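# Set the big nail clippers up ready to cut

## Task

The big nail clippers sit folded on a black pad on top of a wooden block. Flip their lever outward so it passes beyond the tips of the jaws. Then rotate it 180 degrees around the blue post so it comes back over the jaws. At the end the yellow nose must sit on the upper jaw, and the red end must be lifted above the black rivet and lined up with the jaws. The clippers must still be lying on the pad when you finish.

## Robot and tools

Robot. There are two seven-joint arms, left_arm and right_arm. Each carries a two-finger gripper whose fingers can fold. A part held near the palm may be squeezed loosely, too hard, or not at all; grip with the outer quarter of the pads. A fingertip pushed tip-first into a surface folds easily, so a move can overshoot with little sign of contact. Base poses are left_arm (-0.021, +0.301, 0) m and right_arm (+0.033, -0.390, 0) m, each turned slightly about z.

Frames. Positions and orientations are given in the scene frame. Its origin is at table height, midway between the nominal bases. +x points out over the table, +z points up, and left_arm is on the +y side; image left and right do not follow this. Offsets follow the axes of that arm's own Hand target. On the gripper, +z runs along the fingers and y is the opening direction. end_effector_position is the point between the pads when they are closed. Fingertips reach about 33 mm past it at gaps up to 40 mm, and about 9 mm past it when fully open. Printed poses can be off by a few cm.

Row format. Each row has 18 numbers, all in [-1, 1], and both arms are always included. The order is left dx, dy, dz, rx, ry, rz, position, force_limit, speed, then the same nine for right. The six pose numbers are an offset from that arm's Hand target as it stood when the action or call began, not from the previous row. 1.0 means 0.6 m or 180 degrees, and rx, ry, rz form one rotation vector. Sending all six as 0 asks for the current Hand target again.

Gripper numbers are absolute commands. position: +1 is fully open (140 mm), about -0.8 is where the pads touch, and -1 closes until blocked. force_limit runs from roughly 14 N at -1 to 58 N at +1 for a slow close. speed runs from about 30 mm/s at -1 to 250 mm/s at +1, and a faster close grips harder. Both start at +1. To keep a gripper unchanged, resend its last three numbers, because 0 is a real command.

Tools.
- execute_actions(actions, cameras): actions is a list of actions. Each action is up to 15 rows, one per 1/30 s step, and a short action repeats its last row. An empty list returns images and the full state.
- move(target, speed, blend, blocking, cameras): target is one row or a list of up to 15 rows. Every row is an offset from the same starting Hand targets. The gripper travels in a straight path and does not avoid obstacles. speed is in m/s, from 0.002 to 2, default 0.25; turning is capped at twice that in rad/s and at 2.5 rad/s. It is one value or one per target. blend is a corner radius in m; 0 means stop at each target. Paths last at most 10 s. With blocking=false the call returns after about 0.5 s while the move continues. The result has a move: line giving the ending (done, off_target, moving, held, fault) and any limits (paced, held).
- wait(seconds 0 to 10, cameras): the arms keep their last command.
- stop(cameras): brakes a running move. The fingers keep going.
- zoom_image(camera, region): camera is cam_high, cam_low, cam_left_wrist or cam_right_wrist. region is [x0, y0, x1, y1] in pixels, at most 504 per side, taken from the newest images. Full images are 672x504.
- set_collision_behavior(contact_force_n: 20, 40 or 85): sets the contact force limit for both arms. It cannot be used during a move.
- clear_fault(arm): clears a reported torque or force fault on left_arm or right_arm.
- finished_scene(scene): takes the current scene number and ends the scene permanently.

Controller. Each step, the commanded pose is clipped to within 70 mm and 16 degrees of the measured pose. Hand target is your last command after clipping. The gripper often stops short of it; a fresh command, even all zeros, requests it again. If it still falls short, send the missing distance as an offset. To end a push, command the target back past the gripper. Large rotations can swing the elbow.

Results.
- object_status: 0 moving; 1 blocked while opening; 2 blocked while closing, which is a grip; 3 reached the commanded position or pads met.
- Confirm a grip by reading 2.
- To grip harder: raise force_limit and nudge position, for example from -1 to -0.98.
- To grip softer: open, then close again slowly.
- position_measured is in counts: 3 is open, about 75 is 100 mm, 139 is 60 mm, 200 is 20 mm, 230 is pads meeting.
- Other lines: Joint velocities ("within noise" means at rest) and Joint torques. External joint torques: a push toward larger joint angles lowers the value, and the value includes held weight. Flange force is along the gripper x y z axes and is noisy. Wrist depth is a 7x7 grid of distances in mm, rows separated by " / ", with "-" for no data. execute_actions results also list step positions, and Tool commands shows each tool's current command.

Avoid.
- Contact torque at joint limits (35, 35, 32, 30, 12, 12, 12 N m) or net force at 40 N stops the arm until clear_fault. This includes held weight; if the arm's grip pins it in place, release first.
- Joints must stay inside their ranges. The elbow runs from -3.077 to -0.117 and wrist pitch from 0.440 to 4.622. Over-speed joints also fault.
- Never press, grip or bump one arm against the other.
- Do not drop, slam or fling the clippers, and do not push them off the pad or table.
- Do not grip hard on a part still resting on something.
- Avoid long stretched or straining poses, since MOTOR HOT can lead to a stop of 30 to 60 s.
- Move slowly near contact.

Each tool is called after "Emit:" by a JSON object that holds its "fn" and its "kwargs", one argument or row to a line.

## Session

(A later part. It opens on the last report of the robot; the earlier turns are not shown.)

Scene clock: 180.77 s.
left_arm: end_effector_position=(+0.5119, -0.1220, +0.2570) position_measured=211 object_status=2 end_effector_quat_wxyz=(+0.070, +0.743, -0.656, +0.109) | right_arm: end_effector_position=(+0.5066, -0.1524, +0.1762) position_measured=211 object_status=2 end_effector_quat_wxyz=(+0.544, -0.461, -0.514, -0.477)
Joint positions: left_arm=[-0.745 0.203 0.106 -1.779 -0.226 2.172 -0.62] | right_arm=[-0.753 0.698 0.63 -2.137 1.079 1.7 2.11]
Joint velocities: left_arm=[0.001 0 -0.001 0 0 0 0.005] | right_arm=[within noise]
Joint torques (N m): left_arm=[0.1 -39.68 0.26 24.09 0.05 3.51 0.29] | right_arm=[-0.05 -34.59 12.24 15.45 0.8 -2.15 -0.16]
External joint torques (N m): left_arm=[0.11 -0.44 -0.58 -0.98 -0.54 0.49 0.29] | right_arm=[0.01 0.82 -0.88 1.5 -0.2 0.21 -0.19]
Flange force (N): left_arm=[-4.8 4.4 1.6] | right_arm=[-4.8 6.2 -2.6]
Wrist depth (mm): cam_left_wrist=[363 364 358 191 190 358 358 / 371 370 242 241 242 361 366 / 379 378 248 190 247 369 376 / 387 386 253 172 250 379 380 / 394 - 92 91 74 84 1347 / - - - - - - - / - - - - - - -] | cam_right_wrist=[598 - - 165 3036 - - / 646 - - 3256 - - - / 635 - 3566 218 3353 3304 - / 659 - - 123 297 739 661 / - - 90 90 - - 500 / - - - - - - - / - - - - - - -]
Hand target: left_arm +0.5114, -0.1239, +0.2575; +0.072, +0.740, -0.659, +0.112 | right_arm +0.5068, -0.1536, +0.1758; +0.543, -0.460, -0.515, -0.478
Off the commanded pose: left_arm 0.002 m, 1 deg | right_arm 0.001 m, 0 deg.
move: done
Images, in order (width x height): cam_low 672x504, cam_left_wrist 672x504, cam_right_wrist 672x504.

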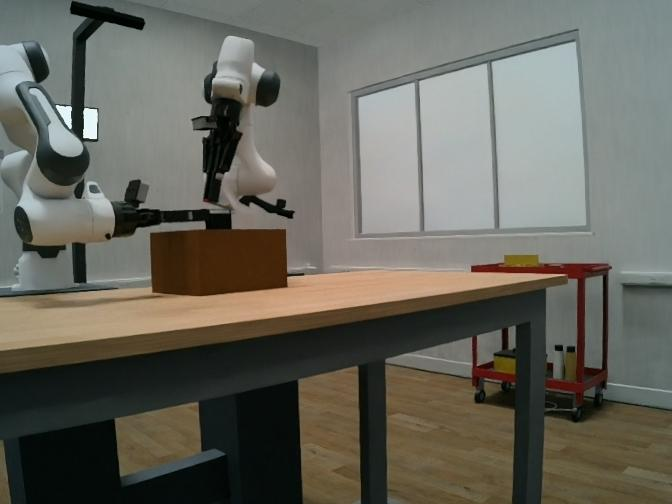

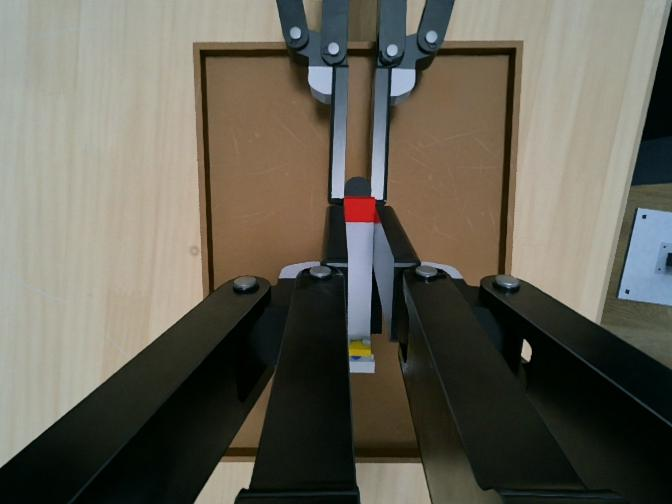

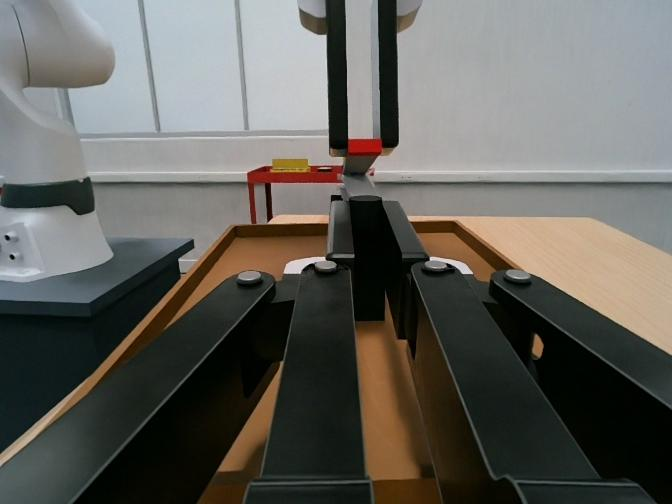

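Emit:
{"fn": "move", "kwargs": {
  "target": [
    [-0.01735,0,-0.0234,0,0.0833,0,-1,-1,-1, 0,0,0,0,0,0,-1,-1,-1],
    [-0.04007,0,-0.04155,0,0.1667,0,-1,-1,-1, 0,0,0,0,0,0,-1,-1,-1],
    [-0.0667,0,-0.05317,0,0.25,0,-1,-1,-1, 0,0,0,0,0,0,-1,-1,-1]
  ],
  "speed": 0.07,
  "blend": 0.004,
  "cameras": ["cam_left_wrist","cam_right_wrist","cam_low"]
}}

Emit:
{"fn": "zoom_image", "kwargs": {
  "camera": "cam_right_wrist",
  "region": [270, 80, 450, 260]
}}

Emit:
{"fn": "zoom_image", "kwargs": {
  "camera": "cam_low",
  "region": [160, 150, 260, 240]
}}

Emit:
{"fn": "zoom_image", "kwargs": {
  "camera": "cam_left_wrist",
  "region": [270, 150, 450, 400]
}}

Scene clock: 190.20 s.
left_arm: end_effector_position=(+0.5062, -0.0750, +0.2765) position_measured=211 object_status=2 end_effector_quat_wxyz=(+0.317, +0.646, -0.579, +0.384) | right_arm: end_effector_position=(+0.5075, -0.1546, +0.1758) position_measured=211 object_status=2 end_effector_quat_wxyz=(+0.543, -0.462, -0.513, -0.478)
Joint positions: left_arm=[-0.524 0.001 0.167 -2.248 -1.38 2.239 0.524] | right_arm=[-0.755 0.697 0.628 -2.137 1.079 1.7 2.11]
Joint velocities: left_arm=[0 -0.001 0 0.001 0.001 0 0.005] | right_arm=[within noise]
Joint torques (N m): left_arm=[-0.94 -30.01 -0.95 22.66 -1.08 -0.63 0.32] | right_arm=[1.3 -34.41 13.45 14.96 0.79 -2.67 -0.15]
External joint torques (N m): left_arm=[-0.87 -0.01 -0.88 -0.1 -0.85 -0.86 0.29] | right_arm=[1.46 1.07 0.44 1.02 -0.21 -0.32 -0.18]
Flange force (N): left_arm=[-1.2 1.0 2.0] | right_arm=[-4.6 6.6 -0.3]
Wrist depth (mm): cam_left_wrist=[3410 2598 884 421 794 2598 2949 / 2452 697 699 362 669 753 2425 / 596 577 576 305 568 590 - / 490 492 461 173 306 484 - / 430 - 92 182 74 84 438 / - - - - - - - / - - - - - - -] | cam_right_wrist=[609 3209 3036 184 - - - / 585 - 2469 205 2292 - 2918 / 642 - 4012 233 3624 3404 - / 655 - 303 138 295 729 649 / - - 91 90 - - 496 / - - - - - - - / - - - - - - -]
Hand target: left_arm +0.5049, -0.0774, +0.2779; +0.319, +0.641, -0.581, +0.386 | right_arm +0.5068, -0.1536, +0.1758; +0.543, -0.460, -0.515, -0.478
Off the commanded pose: left_arm 0.003 m, 1 deg | right_arm 0.001 m, 0 deg.
move: done
Images, in order (width x height): cam_low 672x504, cam_left_wrist 672x504, cam_right_wrist 672x504.

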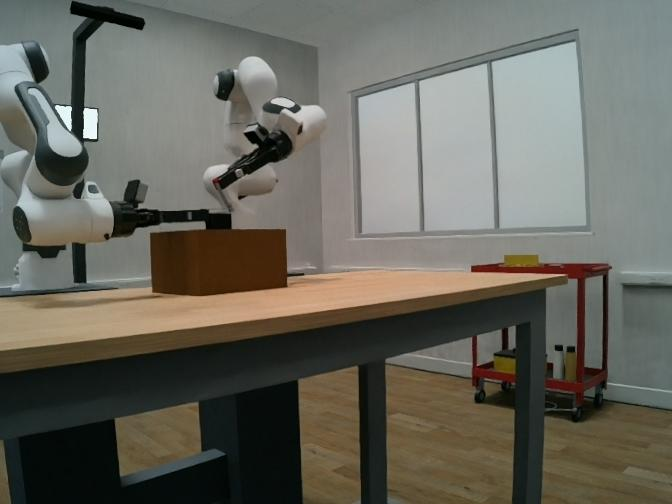

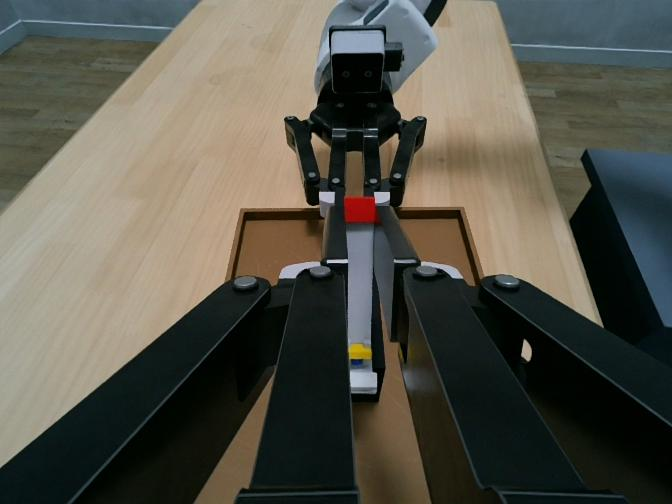

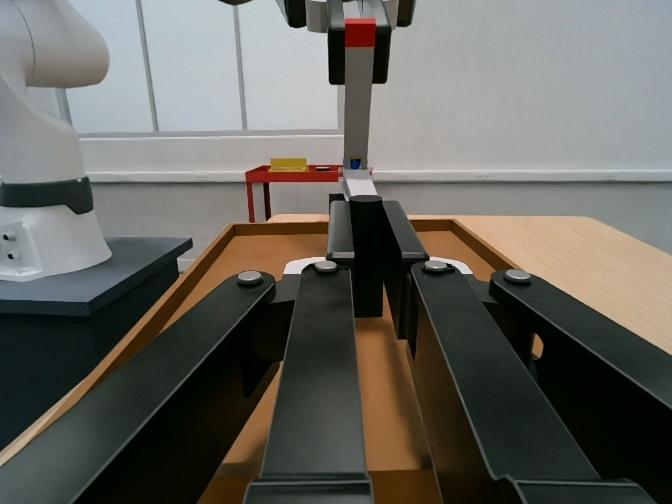

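Scaled by 2.800 from the camera's 672x504 image, which has a finer 960x720 frame.

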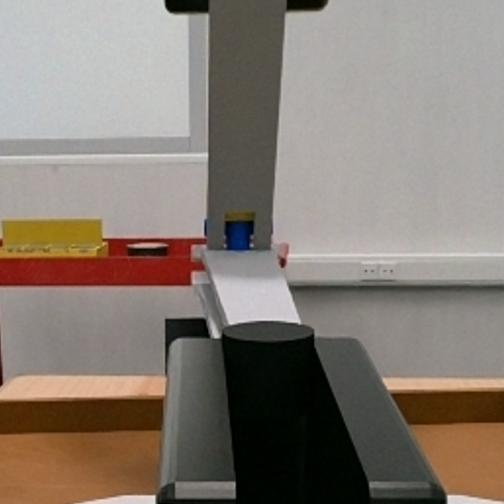

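Scaled by 5.040 from the camera's 672x504 image, which has a finer 960x720 frame.

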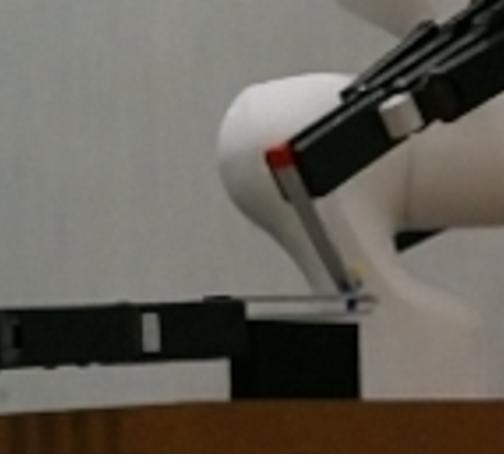

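Scaled by 2.016 from the camera's 672x504 image, which has a finer 960x720 frame.

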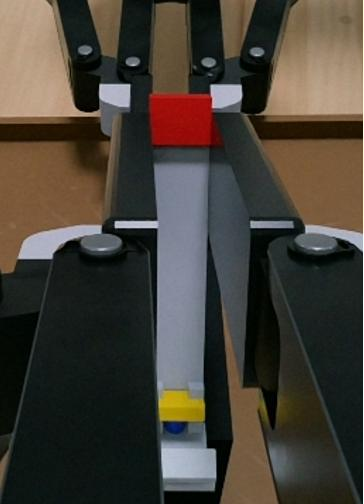

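Emit:
{"fn": "move", "kwargs": {
  "target": [
    [-0.01725,0,-0.02342,0,0.0833,0,-1,-1,-1, 0,0,0,0,0,0,-1,-1,-1],
    [-0.02672,0,-0.04045,0,0.1,0,-1,-1,-1, 0,0,0,0,0,0,-1,-1,-1],
    [-0.03845,0,-0.05645,0,0.1111,0,-1,-1,-1, 0,0,0,0,0,0,-1,-1,-1]
  ],
  "speed": 0.05,
  "blend": 0.003,
  "cameras": ["cam_left_wrist","cam_right_wrist","cam_low"]
}}

Emit:
{"fn": "zoom_image", "kwargs": {
  "camera": "cam_right_wrist",
  "region": [270, 80, 450, 260]
}}

Emit:
{"fn": "zoom_image", "kwargs": {
  "camera": "cam_low",
  "region": [160, 150, 260, 240]
}}

Emit:
{"fn": "zoom_image", "kwargs": {
  "camera": "cam_left_wrist",
  "region": [270, 150, 450, 400]
}}

Scene clock: 198.37 s.
left_arm: end_effector_position=(+0.4992, -0.0373, +0.2732) position_measured=211 object_status=2 end_effector_quat_wxyz=(+0.416, +0.567, -0.517, +0.488) | right_arm: end_effector_position=(+0.5071, -0.1534, +0.1763) position_measured=211 object_status=2 end_effector_quat_wxyz=(+0.544, -0.461, -0.513, -0.478)
Joint positions: left_arm=[-0.387 0.118 0.246 -2.331 -1.649 1.833 0.894] | right_arm=[-0.755 0.697 0.63 -2.137 1.079 1.7 2.11]
Joint velocities: left_arm=[0 -0.001 0.001 0 0 -0.001 0.005] | right_arm=[within noise]
Joint torques (N m): left_arm=[0.34 -30.89 0.6 19.36 -1.76 -2.14 0.37] | right_arm=[-0.33 -34.24 12.27 15.61 0.77 -2.19 -0.12]
External joint torques (N m): left_arm=[0.48 0.26 0.1 -0.61 -0.55 -0.62 0.35] | right_arm=[-0.26 1.21 -0.85 1.65 -0.24 0.18 -0.15]
Flange force (N): left_arm=[-2.3 1.1 -0.6] | right_arm=[-5.7 7.2 -3.2]
Wrist depth (mm): cam_left_wrist=[- - 3257 492 - - - / 2949 3357 3031 502 527 2182 - / 3763 3163 974 444 884 2567 - / 2598 680 678 173 671 763 2728 / 521 - 92 92 74 81 - / - - - - - - - / - - - - - - -] | cam_right_wrist=[602 - 488 279 2740 3510 2469 / 596 - - 226 - - 3078 / 631 4160 3510 231 - - 2442 / 647 - 305 137 267 734 653 / - - 90 90 - - 504 / - - - - - - - / - - - - - - -]
Hand target: left_arm +0.5001, -0.0368, +0.2748; +0.415, +0.565, -0.517, +0.492 | right_arm +0.5068, -0.1536, +0.1758; +0.543, -0.460, -0.515, -0.478
Off the commanded pose: left_arm 0.002 m, 1 deg | right_arm 0.001 m, 0 deg.
move: done
Images, in order (width x height): cam_low 672x504, cam_left_wrist 672x504, cam_right_wrist 672x504.

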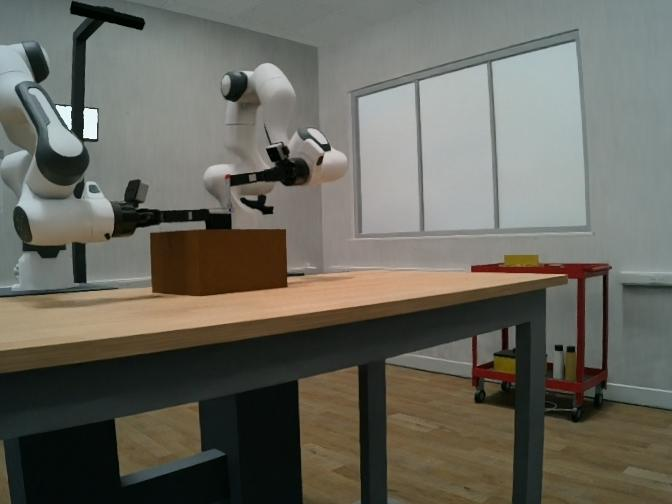

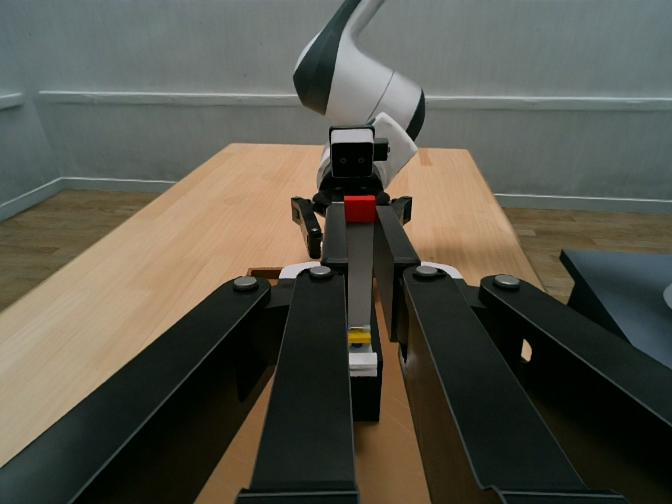

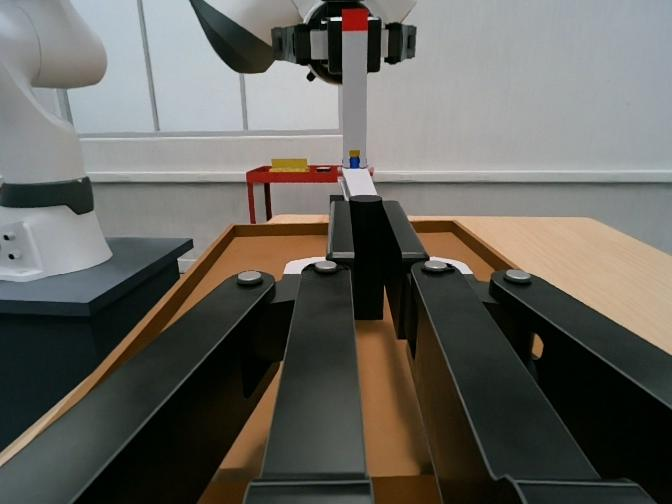

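Scaled by 2.800 from the camera's 672x504 image, which has a finer 960x720 frame.

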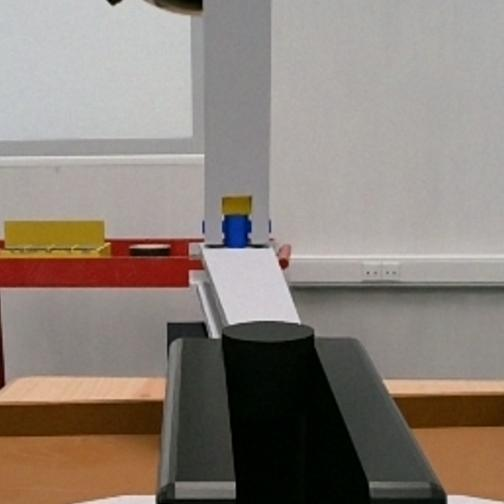

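Scaled by 5.040 from the camera's 672x504 image, which has a finer 960x720 frame.

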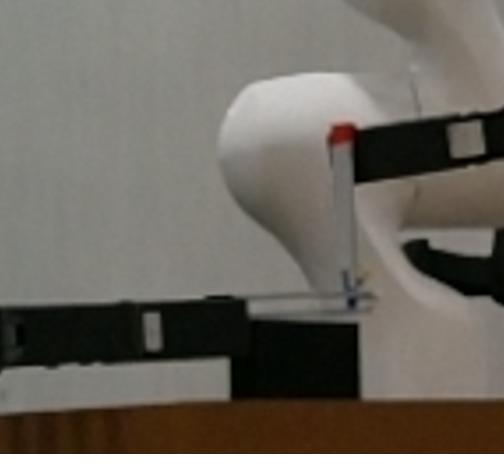

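Scaled by 2.016 from the camera's 672x504 image, which has a finer 960x720 frame.

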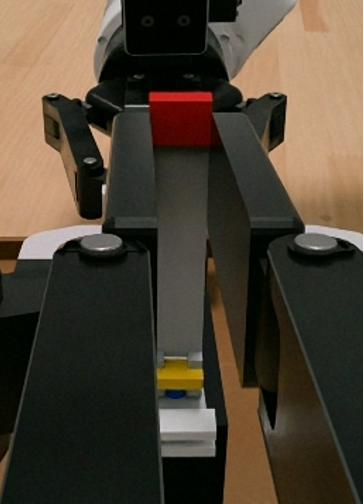

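Emit:
{"fn": "move", "kwargs": {
  "target": [
    [-0.00888,0,-0.01807,0,0.0111,0,-1,-1,-1, 0,0,0,0,0,0,-1,-1,-1],
    [-0.0209,0,-0.03453,0,0.0222,0,-1,-1,-1, 0,0,0,0,0,0,-1,-1,-1],
    [-0.03572,0,-0.04893,0,0.0333,0,-1,-1,-1, 0,0,0,0,0,0,-1,-1,-1]
  ],
  "speed": 0.04,
  "blend": 0.003,
  "cameras": ["cam_left_wrist","cam_right_wrist","cam_low"]
}}

Emit:
{"fn": "zoom_image", "kwargs": {
  "camera": "cam_right_wrist",
  "region": [270, 80, 450, 260]
}}

Emit:
{"fn": "zoom_image", "kwargs": {
  "camera": "cam_low",
  "region": [160, 150, 260, 240]
}}

Emit:
{"fn": "zoom_image", "kwargs": {
  "camera": "cam_left_wrist",
  "region": [270, 150, 450, 400]
}}

Scene clock: 201.27 s.
left_arm: end_effector_position=(+0.4954, -0.0050, +0.2574) position_measured=211 object_status=2 end_effector_quat_wxyz=(+0.443, +0.541, -0.494, +0.516) | right_arm: end_effector_position=(+0.5070, -0.1534, +0.1763) position_measured=211 object_status=2 end_effector_quat_wxyz=(+0.544, -0.461, -0.513, -0.478)
Joint positions: left_arm=[-0.306 0.215 0.272 -2.34 -1.663 1.653 1.003] | right_arm=[-0.755 0.697 0.63 -2.137 1.079 1.7 2.11]
Joint velocities: left_arm=[0 -0.001 0 0.001 0 0 0.005] | right_arm=[within noise]
Joint torques (N m): left_arm=[0.44 -31.69 1.38 17.98 -1.65 -2.46 0.25] | right_arm=[-0.56 -34.21 12.31 15.82 0.85 -2.42 -0.14]
External joint torques (N m): left_arm=[0.48 0.65 0.24 -0.01 -0.31 -0.51 0.22] | right_arm=[-0.37 1.33 -0.74 1.79 -0.17 -0.07 -0.17]
Flange force (N): left_arm=[-2.7 -1.6 -0.7] | right_arm=[-5.6 7.6 -3.6]
Wrist depth (mm): cam_left_wrist=[3410 3074 - 522 534 2227 - / 2834 2910 - 544 - - - / - - 1091 478 979 - - / 3031 768 774 177 768 2629 3118 / 551 - 92 85 74 81 - / - - - - - - - / - - - - - - -] | cam_right_wrist=[619 - 526 512 - - - / 619 - 3456 256 - - - / 636 - 4085 235 - - - / 651 - - 137 124 737 651 / - - 90 90 - - 498 / - - - - - - - / - - - - - - -]
Hand target: left_arm +0.4968, -0.0043, +0.2587; +0.441, +0.538, -0.495, +0.521 | right_arm +0.5068, -0.1536, +0.1758; +0.543, -0.460, -0.515, -0.478
Off the commanded pose: left_arm 0.002 m, 1 deg | right_arm 0.001 m, 0 deg.
move: done
Images, in order (width x height): cam_low 672x504, cam_left_wrist 672x504, cam_right_wrist 672x504.

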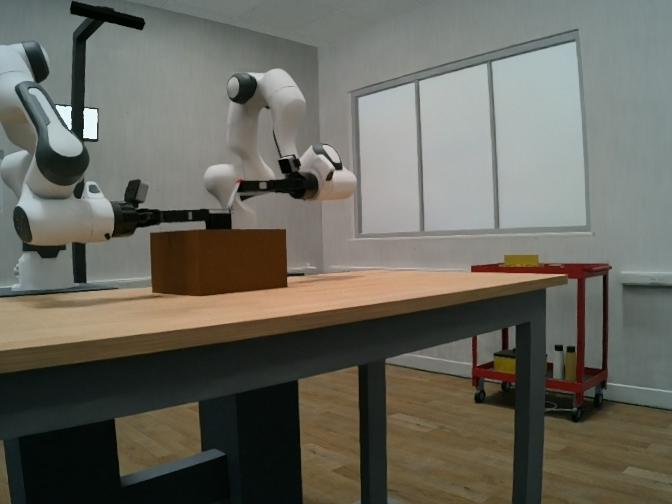

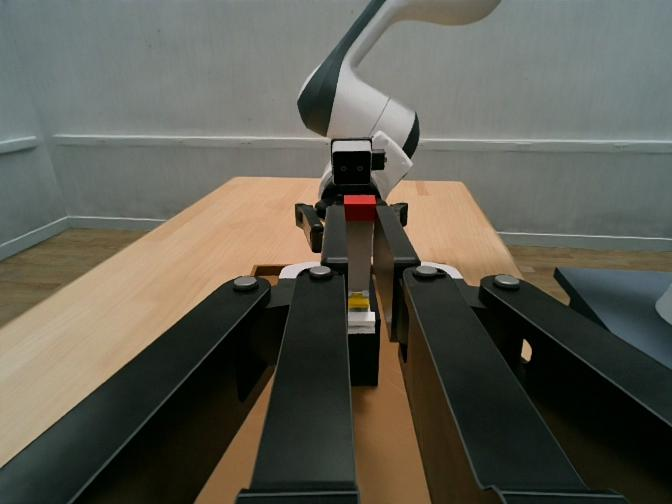

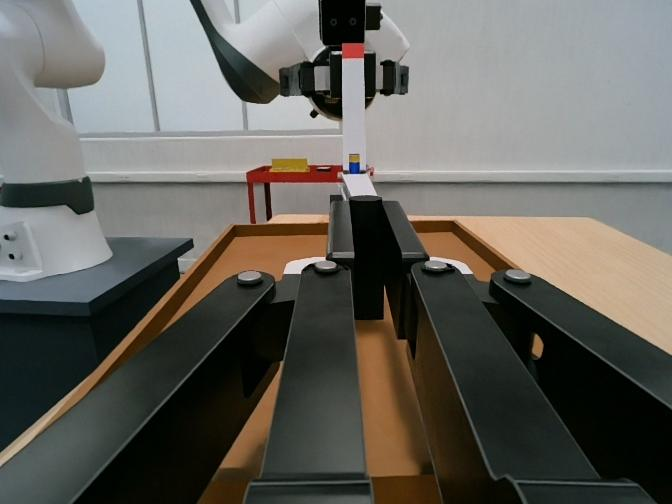

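Scaled by 2.800 from the camera's 672x504 image, which has a finer 960x720 frame.

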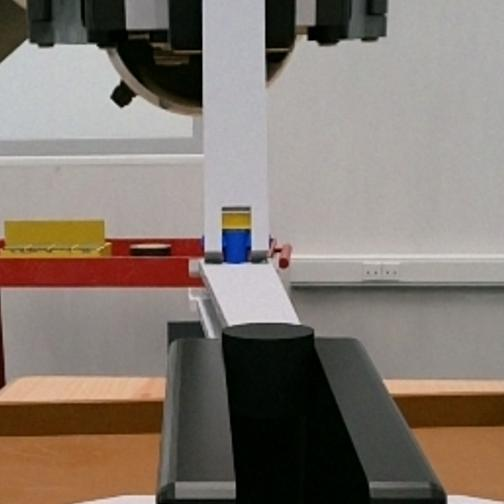

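Scaled by 5.040 from the camera's 672x504 image, which has a finer 960x720 frame.

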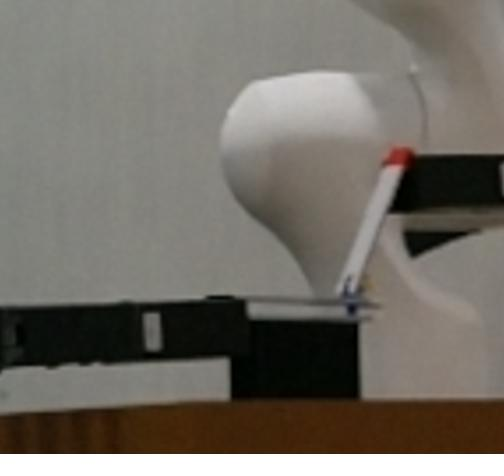

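Scaled by 2.016 from the camera's 672x504 image, which has a finer 960x720 frame.

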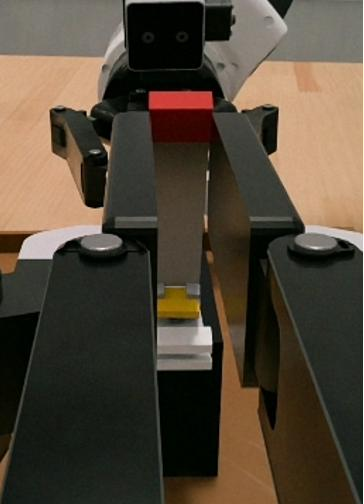

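Emit:
{"fn": "move", "kwargs": {
  "target": [
    [-0.01587,0,-0.01355,0,0.0111,0,-1,-1,-1, 0,0,0,0,0,0,-1,-1,-1],
    [-0.02797,0,-0.02157,0,0.0167,0,-1,-1,-1, 0,0,0,0,0,0,-1,-1,-1],
    [-0.04282,0,-0.02903,0,0.0222,0,-1,-1,-1, 0,0,0,0,0,0,-1,-1,-1]
  ],
  "speed": 0.04,
  "blend": 0.003,
  "cameras": ["cam_left_wrist","cam_right_wrist","cam_low"]
}}

Emit:
{"fn": "zoom_image", "kwargs": {
  "camera": "cam_right_wrist",
  "region": [270, 80, 450, 260]
}}

Emit:
{"fn": "zoom_image", "kwargs": {
  "camera": "cam_low",
  "region": [160, 150, 260, 240]
}}

Emit:
{"fn": "zoom_image", "kwargs": {
  "camera": "cam_left_wrist",
  "region": [270, 150, 450, 400]
}}

Scene clock: 203.87 s.
left_arm: end_effector_position=(+0.4958, +0.0164, +0.2354) position_measured=211 object_status=2 end_effector_quat_wxyz=(+0.460, +0.522, -0.477, +0.537) | right_arm: end_effector_position=(+0.5070, -0.1536, +0.1762) position_measured=211 object_status=2 end_effector_quat_wxyz=(+0.544, -0.461, -0.513, -0.478)
Joint positions: left_arm=[-0.245 0.329 0.277 -2.317 -1.672 1.525 1.091] | right_arm=[-0.755 0.697 0.63 -2.137 1.079 1.7 2.11]
Joint velocities: left_arm=[0 -0.001 0 0 0 -0.001 0.004] | right_arm=[within noise]
Joint torques (N m): left_arm=[-1.12 -32.36 0.98 15.87 -1.29 -2.2 0.47] | right_arm=[0.82 -34.26 12.65 14.93 0.88 -2.2 -0.12]
External joint torques (N m): left_arm=[-1.02 1.96 -0.68 -0.46 0 0.07 0.44] | right_arm=[1.06 1.17 -0.31 0.97 -0.13 0.15 -0.15]
Flange force (N): left_arm=[-5.5 -1.6 2.0] | right_arm=[-5.5 6.4 -0.6]
Wrist depth (mm): cam_left_wrist=[3163 - - 603 557 - - / - - - 567 2661 2372 1984 / - - 3637 531 622 - - / 3968 833 839 142 820 902 2989 / 562 - 92 85 74 81 536 / - - - - - - - / - - - - - - -] | cam_right_wrist=[602 - 560 555 - - - / 635 - 584 354 - - 3209 / 631 - - 234 - - - / 661 - - 138 137 741 651 / - - 91 90 - - 501 / - - - - - - - / - - - - - - -]
Hand target: left_arm +0.4954, +0.0148, +0.2343; +0.458, +0.520, -0.479, +0.539 | right_arm +0.5068, -0.1536, +0.1758; +0.543, -0.460, -0.515, -0.478
Off the commanded pose: left_arm 0.002 m, 0 deg | right_arm 0.000 m, 0 deg.
move: done
Images, in order (width x height): cam_low 672x504, cam_left_wrist 672x504, cam_right_wrist 672x504.

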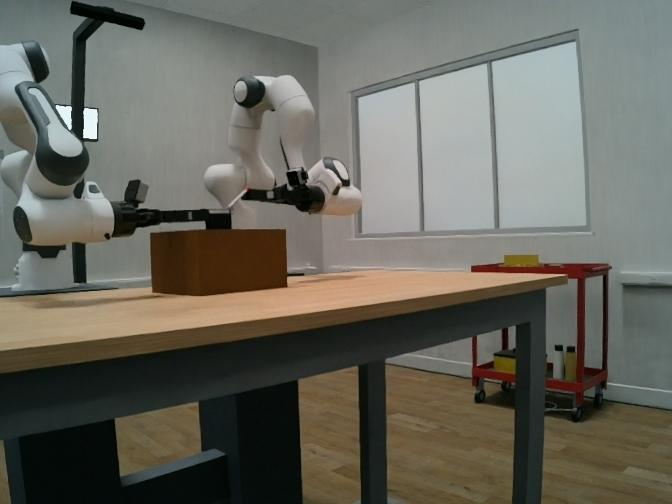

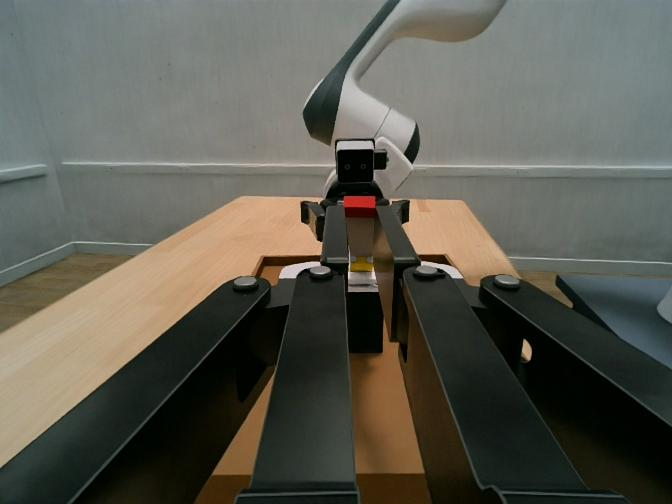

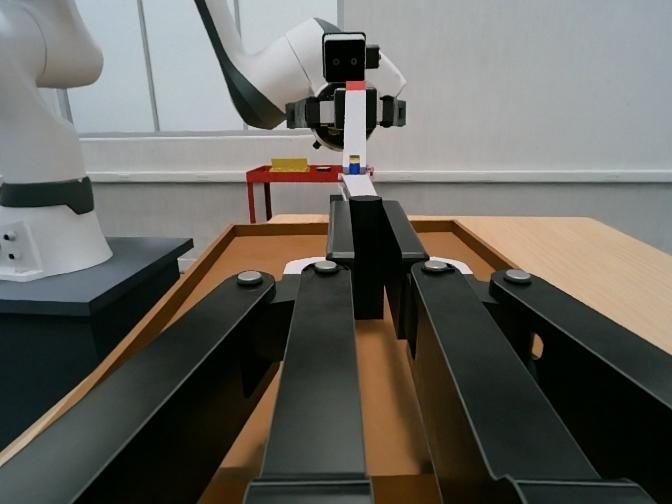

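Scaled by 2.800 from the camera's 672x504 image, which has a finer 960x720 frame.

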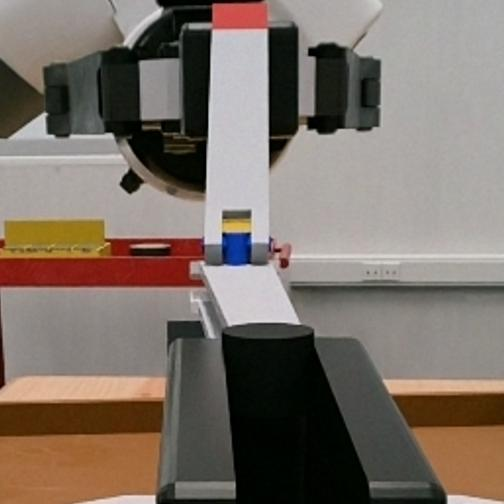

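Scaled by 5.040 from the camera's 672x504 image, which has a finer 960x720 frame.

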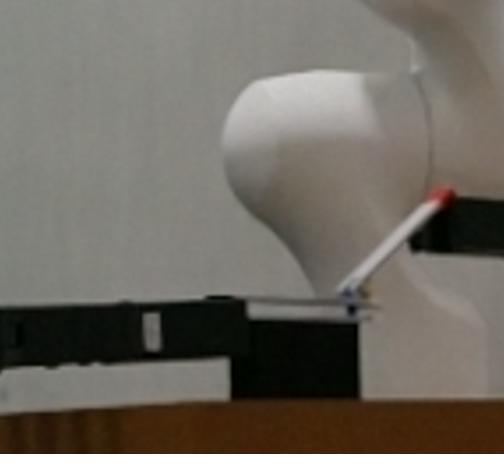

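Scaled by 2.016 from the camera's 672x504 image, which has a finer 960x720 frame.

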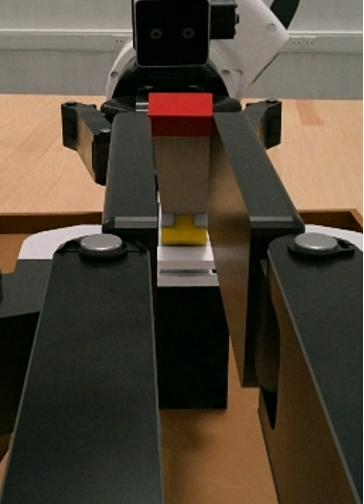

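Emit:
{"fn": "move", "kwargs": {
  "target": [
    [-0.009,0,-0.0083,0,0,0,-1,-1,-1, 0,0,0,0,0,0,-1,-1,-1],
    [-0.0183,0,-0.0155,0,0,0,-1,-1,-1, 0,0,0,0,0,0,-1,-1,-1]
  ],
  "speed": 0.03,
  "blend": 0.002,
  "cameras": ["cam_left_wrist","cam_right_wrist","cam_low"]
}}

Emit:
{"fn": "zoom_image", "kwargs": {
  "camera": "cam_right_wrist",
  "region": [270, 80, 450, 260]
}}

Emit:
{"fn": "zoom_image", "kwargs": {
  "camera": "cam_low",
  "region": [160, 150, 260, 240]
}}

Emit:
{"fn": "zoom_image", "kwargs": {
  "camera": "cam_left_wrist",
  "region": [310, 180, 420, 310]
}}

Scene clock: 207.20 s.
left_arm: end_effector_position=(+0.4958, +0.0232, +0.2252) position_measured=211 object_status=2 end_effector_quat_wxyz=(+0.460, +0.522, -0.475, +0.539) | right_arm: end_effector_position=(+0.5070, -0.1536, +0.1762) position_measured=211 object_status=2 end_effector_quat_wxyz=(+0.544, -0.461, -0.514, -0.478)
Joint positions: left_arm=[-0.234 0.359 0.282 -2.31 -1.667 1.506 1.111] | right_arm=[-0.755 0.697 0.63 -2.137 1.079 1.7 2.11]
Joint velocities: left_arm=[0 0 -0.001 0 0.001 -0.001 0.006] | right_arm=[within noise]
Joint torques (N m): left_arm=[-0.07 -33.16 2.25 15.55 -0.74 -2.34 0.26] | right_arm=[0.4 -34.22 12.54 14.98 0.78 -2.11 -0.11]
External joint torques (N m): left_arm=[0.15 1.48 0.52 -0.32 0.51 -0.02 0.23] | right_arm=[0.55 1.12 -0.47 1.11 -0.22 0.25 -0.14]
Flange force (N): left_arm=[-3.8 -1.5 -1.8] | right_arm=[-5.3 6.2 -1.3]
Wrist depth (mm): cam_left_wrist=[- - 2989 582 568 2728 2480 / - - - 573 625 - - / 3357 2728 4279 492 552 - - / 4197 732 902 127 880 794 - / 580 - 92 85 74 81 464 / - - - - - - - / - - - - - - -] | cam_right_wrist=[621 - 562 566 - - - / 646 - 582 496 - - - / 667 - 3036 243 - - - / 661 811 305 137 137 734 659 / - - 90 90 - - 506 / - - - - - - - / - - - - - - -]
Hand target: left_arm +0.4948, +0.0241, +0.2233; +0.458, +0.520, -0.479, +0.539 | right_arm +0.5068, -0.1536, +0.1758; +0.543, -0.460, -0.515, -0.478
Off the commanded pose: left_arm 0.002 m, 1 deg | right_arm 0.000 m, 0 deg.
move: done
Images, in order (width x height): cam_low 672x504, cam_left_wrist 672x504, cam_right_wrist 672x504.

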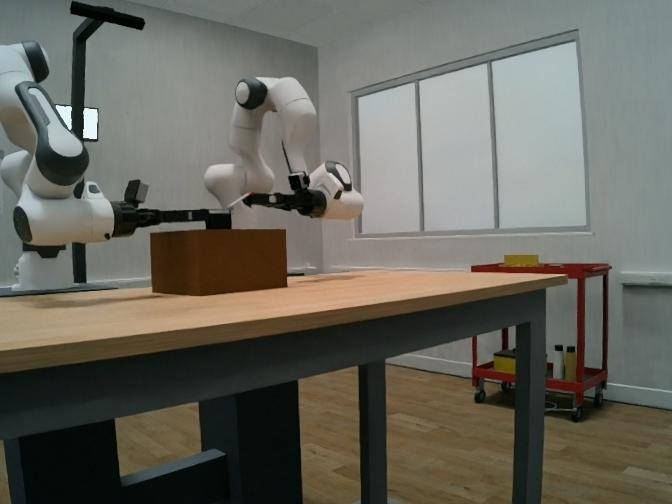

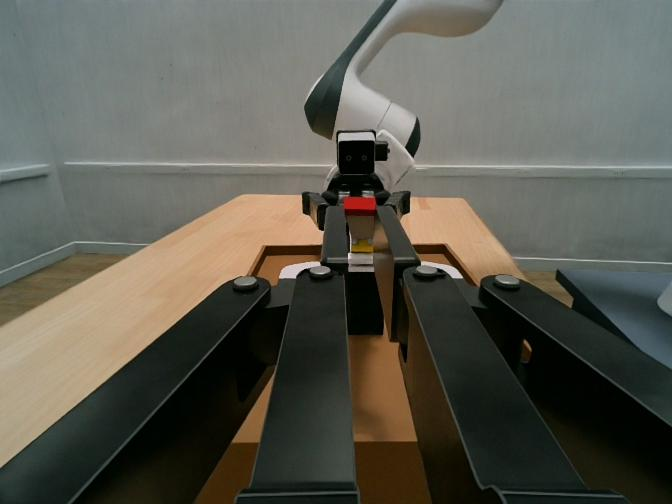

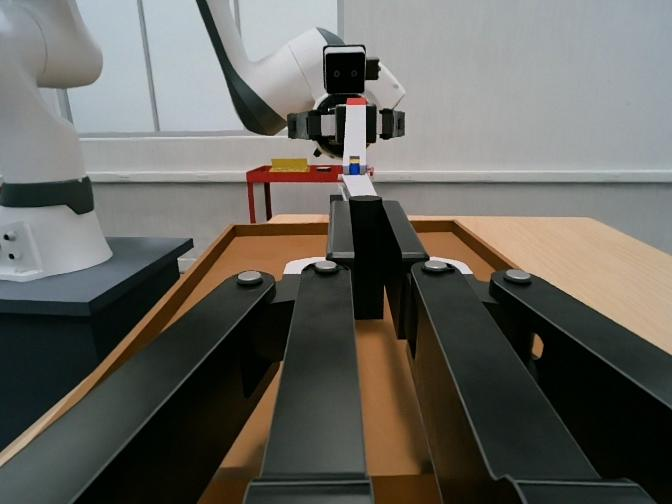

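Scaled by 2.800 from the camera's 672x504 image, which has a finer 960x720 frame.

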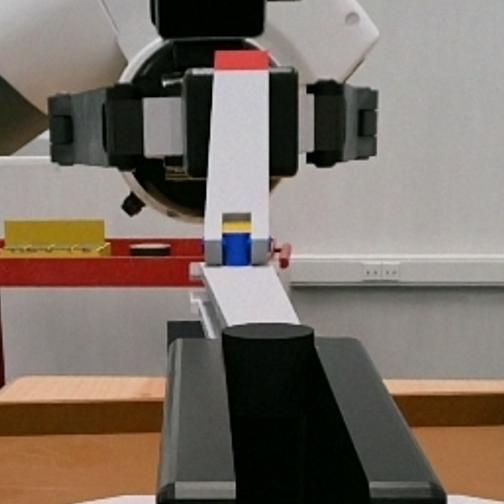

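Scaled by 5.040 from the camera's 672x504 image, which has a finer 960x720 frame.

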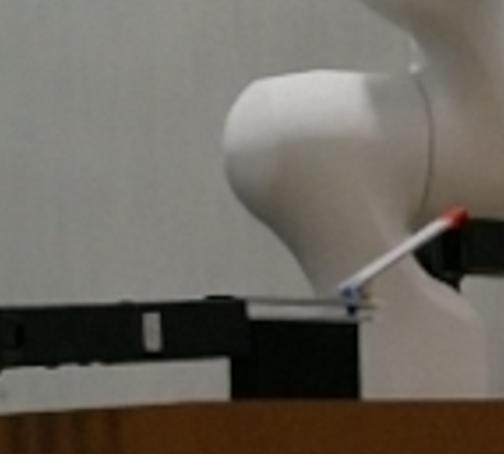

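Scaled by 3.877 from the camera's 672x504 image, which has a finer 960x720 frame.

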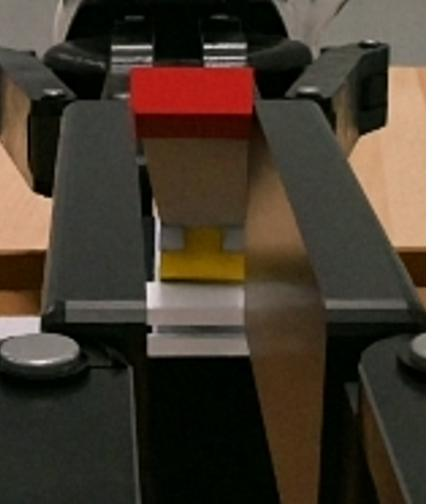

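Emit:
{"fn": "move", "kwargs": {
  "target": [-0.0103,0,-0.0062,0,0,0,-1,-1,-1, 0,0,0,0,0,0,-1,-1,-1],
  "speed": 0.03,
  "cameras": ["cam_left_wrist","cam_right_wrist","cam_low"]
}}

Emit:
{"fn": "zoom_image", "kwargs": {
  "camera": "cam_right_wrist",
  "region": [270, 80, 450, 260]
}}

Emit:
{"fn": "zoom_image", "kwargs": {
  "camera": "cam_low",
  "region": [160, 150, 260, 240]
}}

Emit:
{"fn": "zoom_image", "kwargs": {
  "camera": "cam_left_wrist",
  "region": [310, 180, 420, 310]
}}

Scene clock: 208.73 s.
left_arm: end_effector_position=(+0.4953, +0.0263, +0.2189) position_measured=211 object_status=2 end_effector_quat_wxyz=(+0.461, +0.521, -0.475, +0.538) | right_arm: end_effector_position=(+0.5070, -0.1536, +0.1762) position_measured=211 object_status=2 end_effector_quat_wxyz=(+0.543, -0.461, -0.514, -0.478)
Joint positions: left_arm=[-0.229 0.376 0.285 -2.305 -1.663 1.497 1.122] | right_arm=[-0.755 0.697 0.63 -2.137 1.079 1.7 2.11]
Joint velocities: left_arm=[-0.001 0.002 0 0 0.001 0 0.005] | right_arm=[within noise]
Joint torques (N m): left_arm=[0.17 -33.58 2.7 15.41 -0.74 -2.4 0.29] | right_arm=[0.23 -34.25 12.45 14.91 0.68 -2.08 -0.12]
External joint torques (N m): left_arm=[0.37 1.49 0.82 -0.31 0.5 -0.06 0.26] | right_arm=[0.42 1.15 -0.54 0.96 -0.33 0.27 -0.15]
Flange force (N): left_arm=[-3.9 -1.4 -2.5] | right_arm=[-5.4 5.7 -1.5]
Wrist depth (mm): cam_left_wrist=[3257 - - 561 570 - 2567 / - - - 579 554 - - / - - 3163 508 1086 2871 2728 / 2798 704 880 127 782 753 3357 / 530 - 92 85 74 81 - / - - - - - - - / - - - - - - -] | cam_right_wrist=[601 3404 553 572 4992 3744 - / - - 584 530 - - 4085 / 646 - 2918 237 - - - / 651 - 306 123 298 725 647 / - - 91 90 - - 500 / - - - - - - - / - - - - - - -]
Hand target: left_arm +0.4946, +0.0278, +0.2172; +0.458, +0.520, -0.479, +0.539 | right_arm +0.5068, -0.1536, +0.1758; +0.543, -0.460, -0.515, -0.478
Off the commanded pose: left_arm 0.002 m, 1 deg | right_arm 0.000 m, 0 deg.
move: done
Images, in order (width x height): cam_low 672x504, cam_left_wrist 672x504, cam_right_wrist 672x504.

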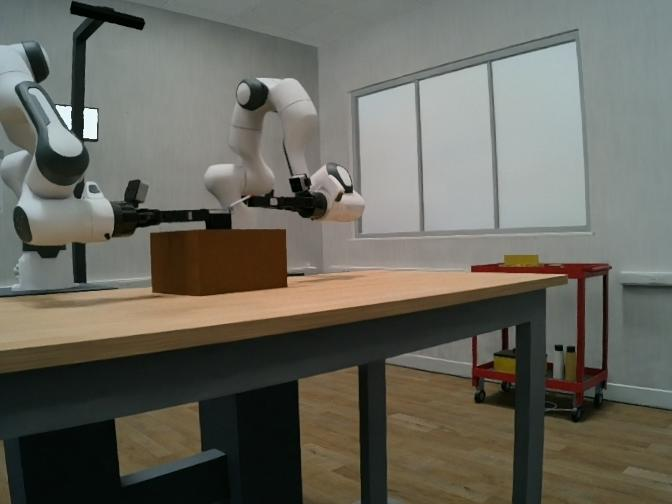

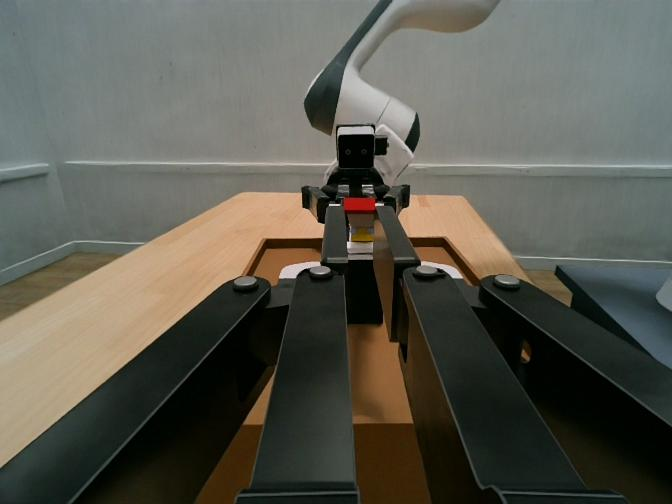

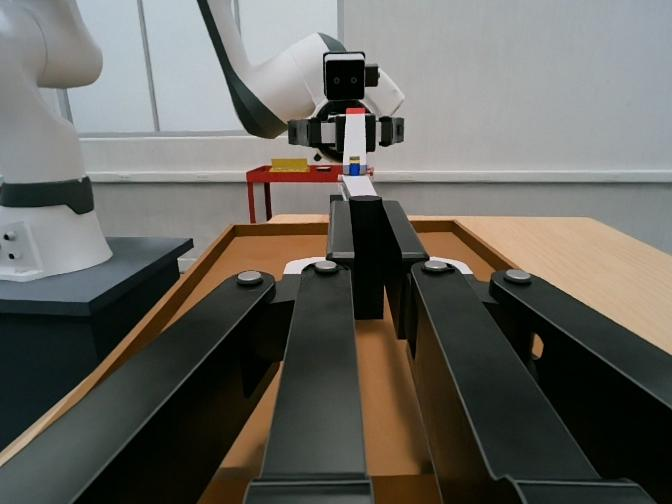

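Scaled by 2.800 from the camera's 672x504 image, which has a finer 960x720 frame.

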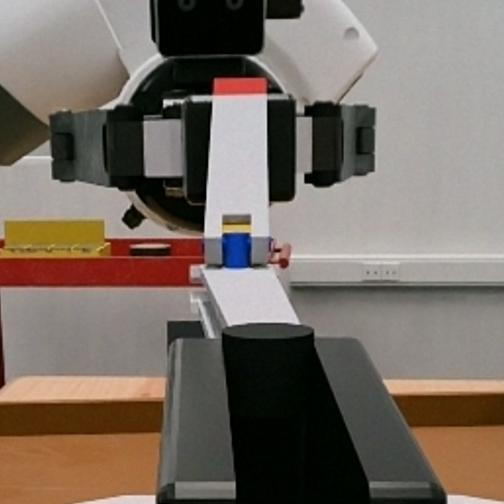

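Scaled by 5.040 from the camera's 672x504 image, which has a finer 960x720 frame.

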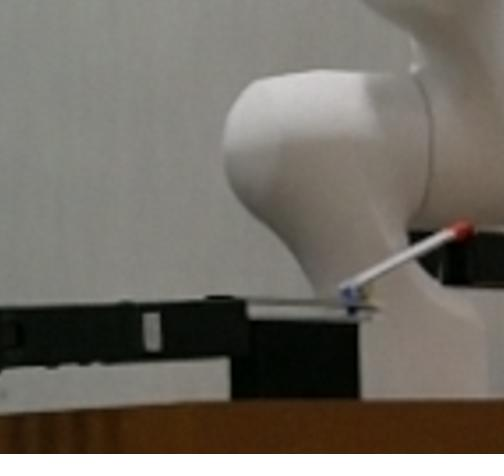

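Scaled by 3.877 from the camera's 672x504 image, which has a finer 960x720 frame.

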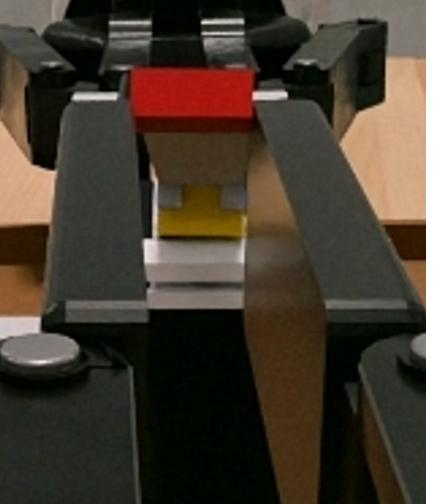

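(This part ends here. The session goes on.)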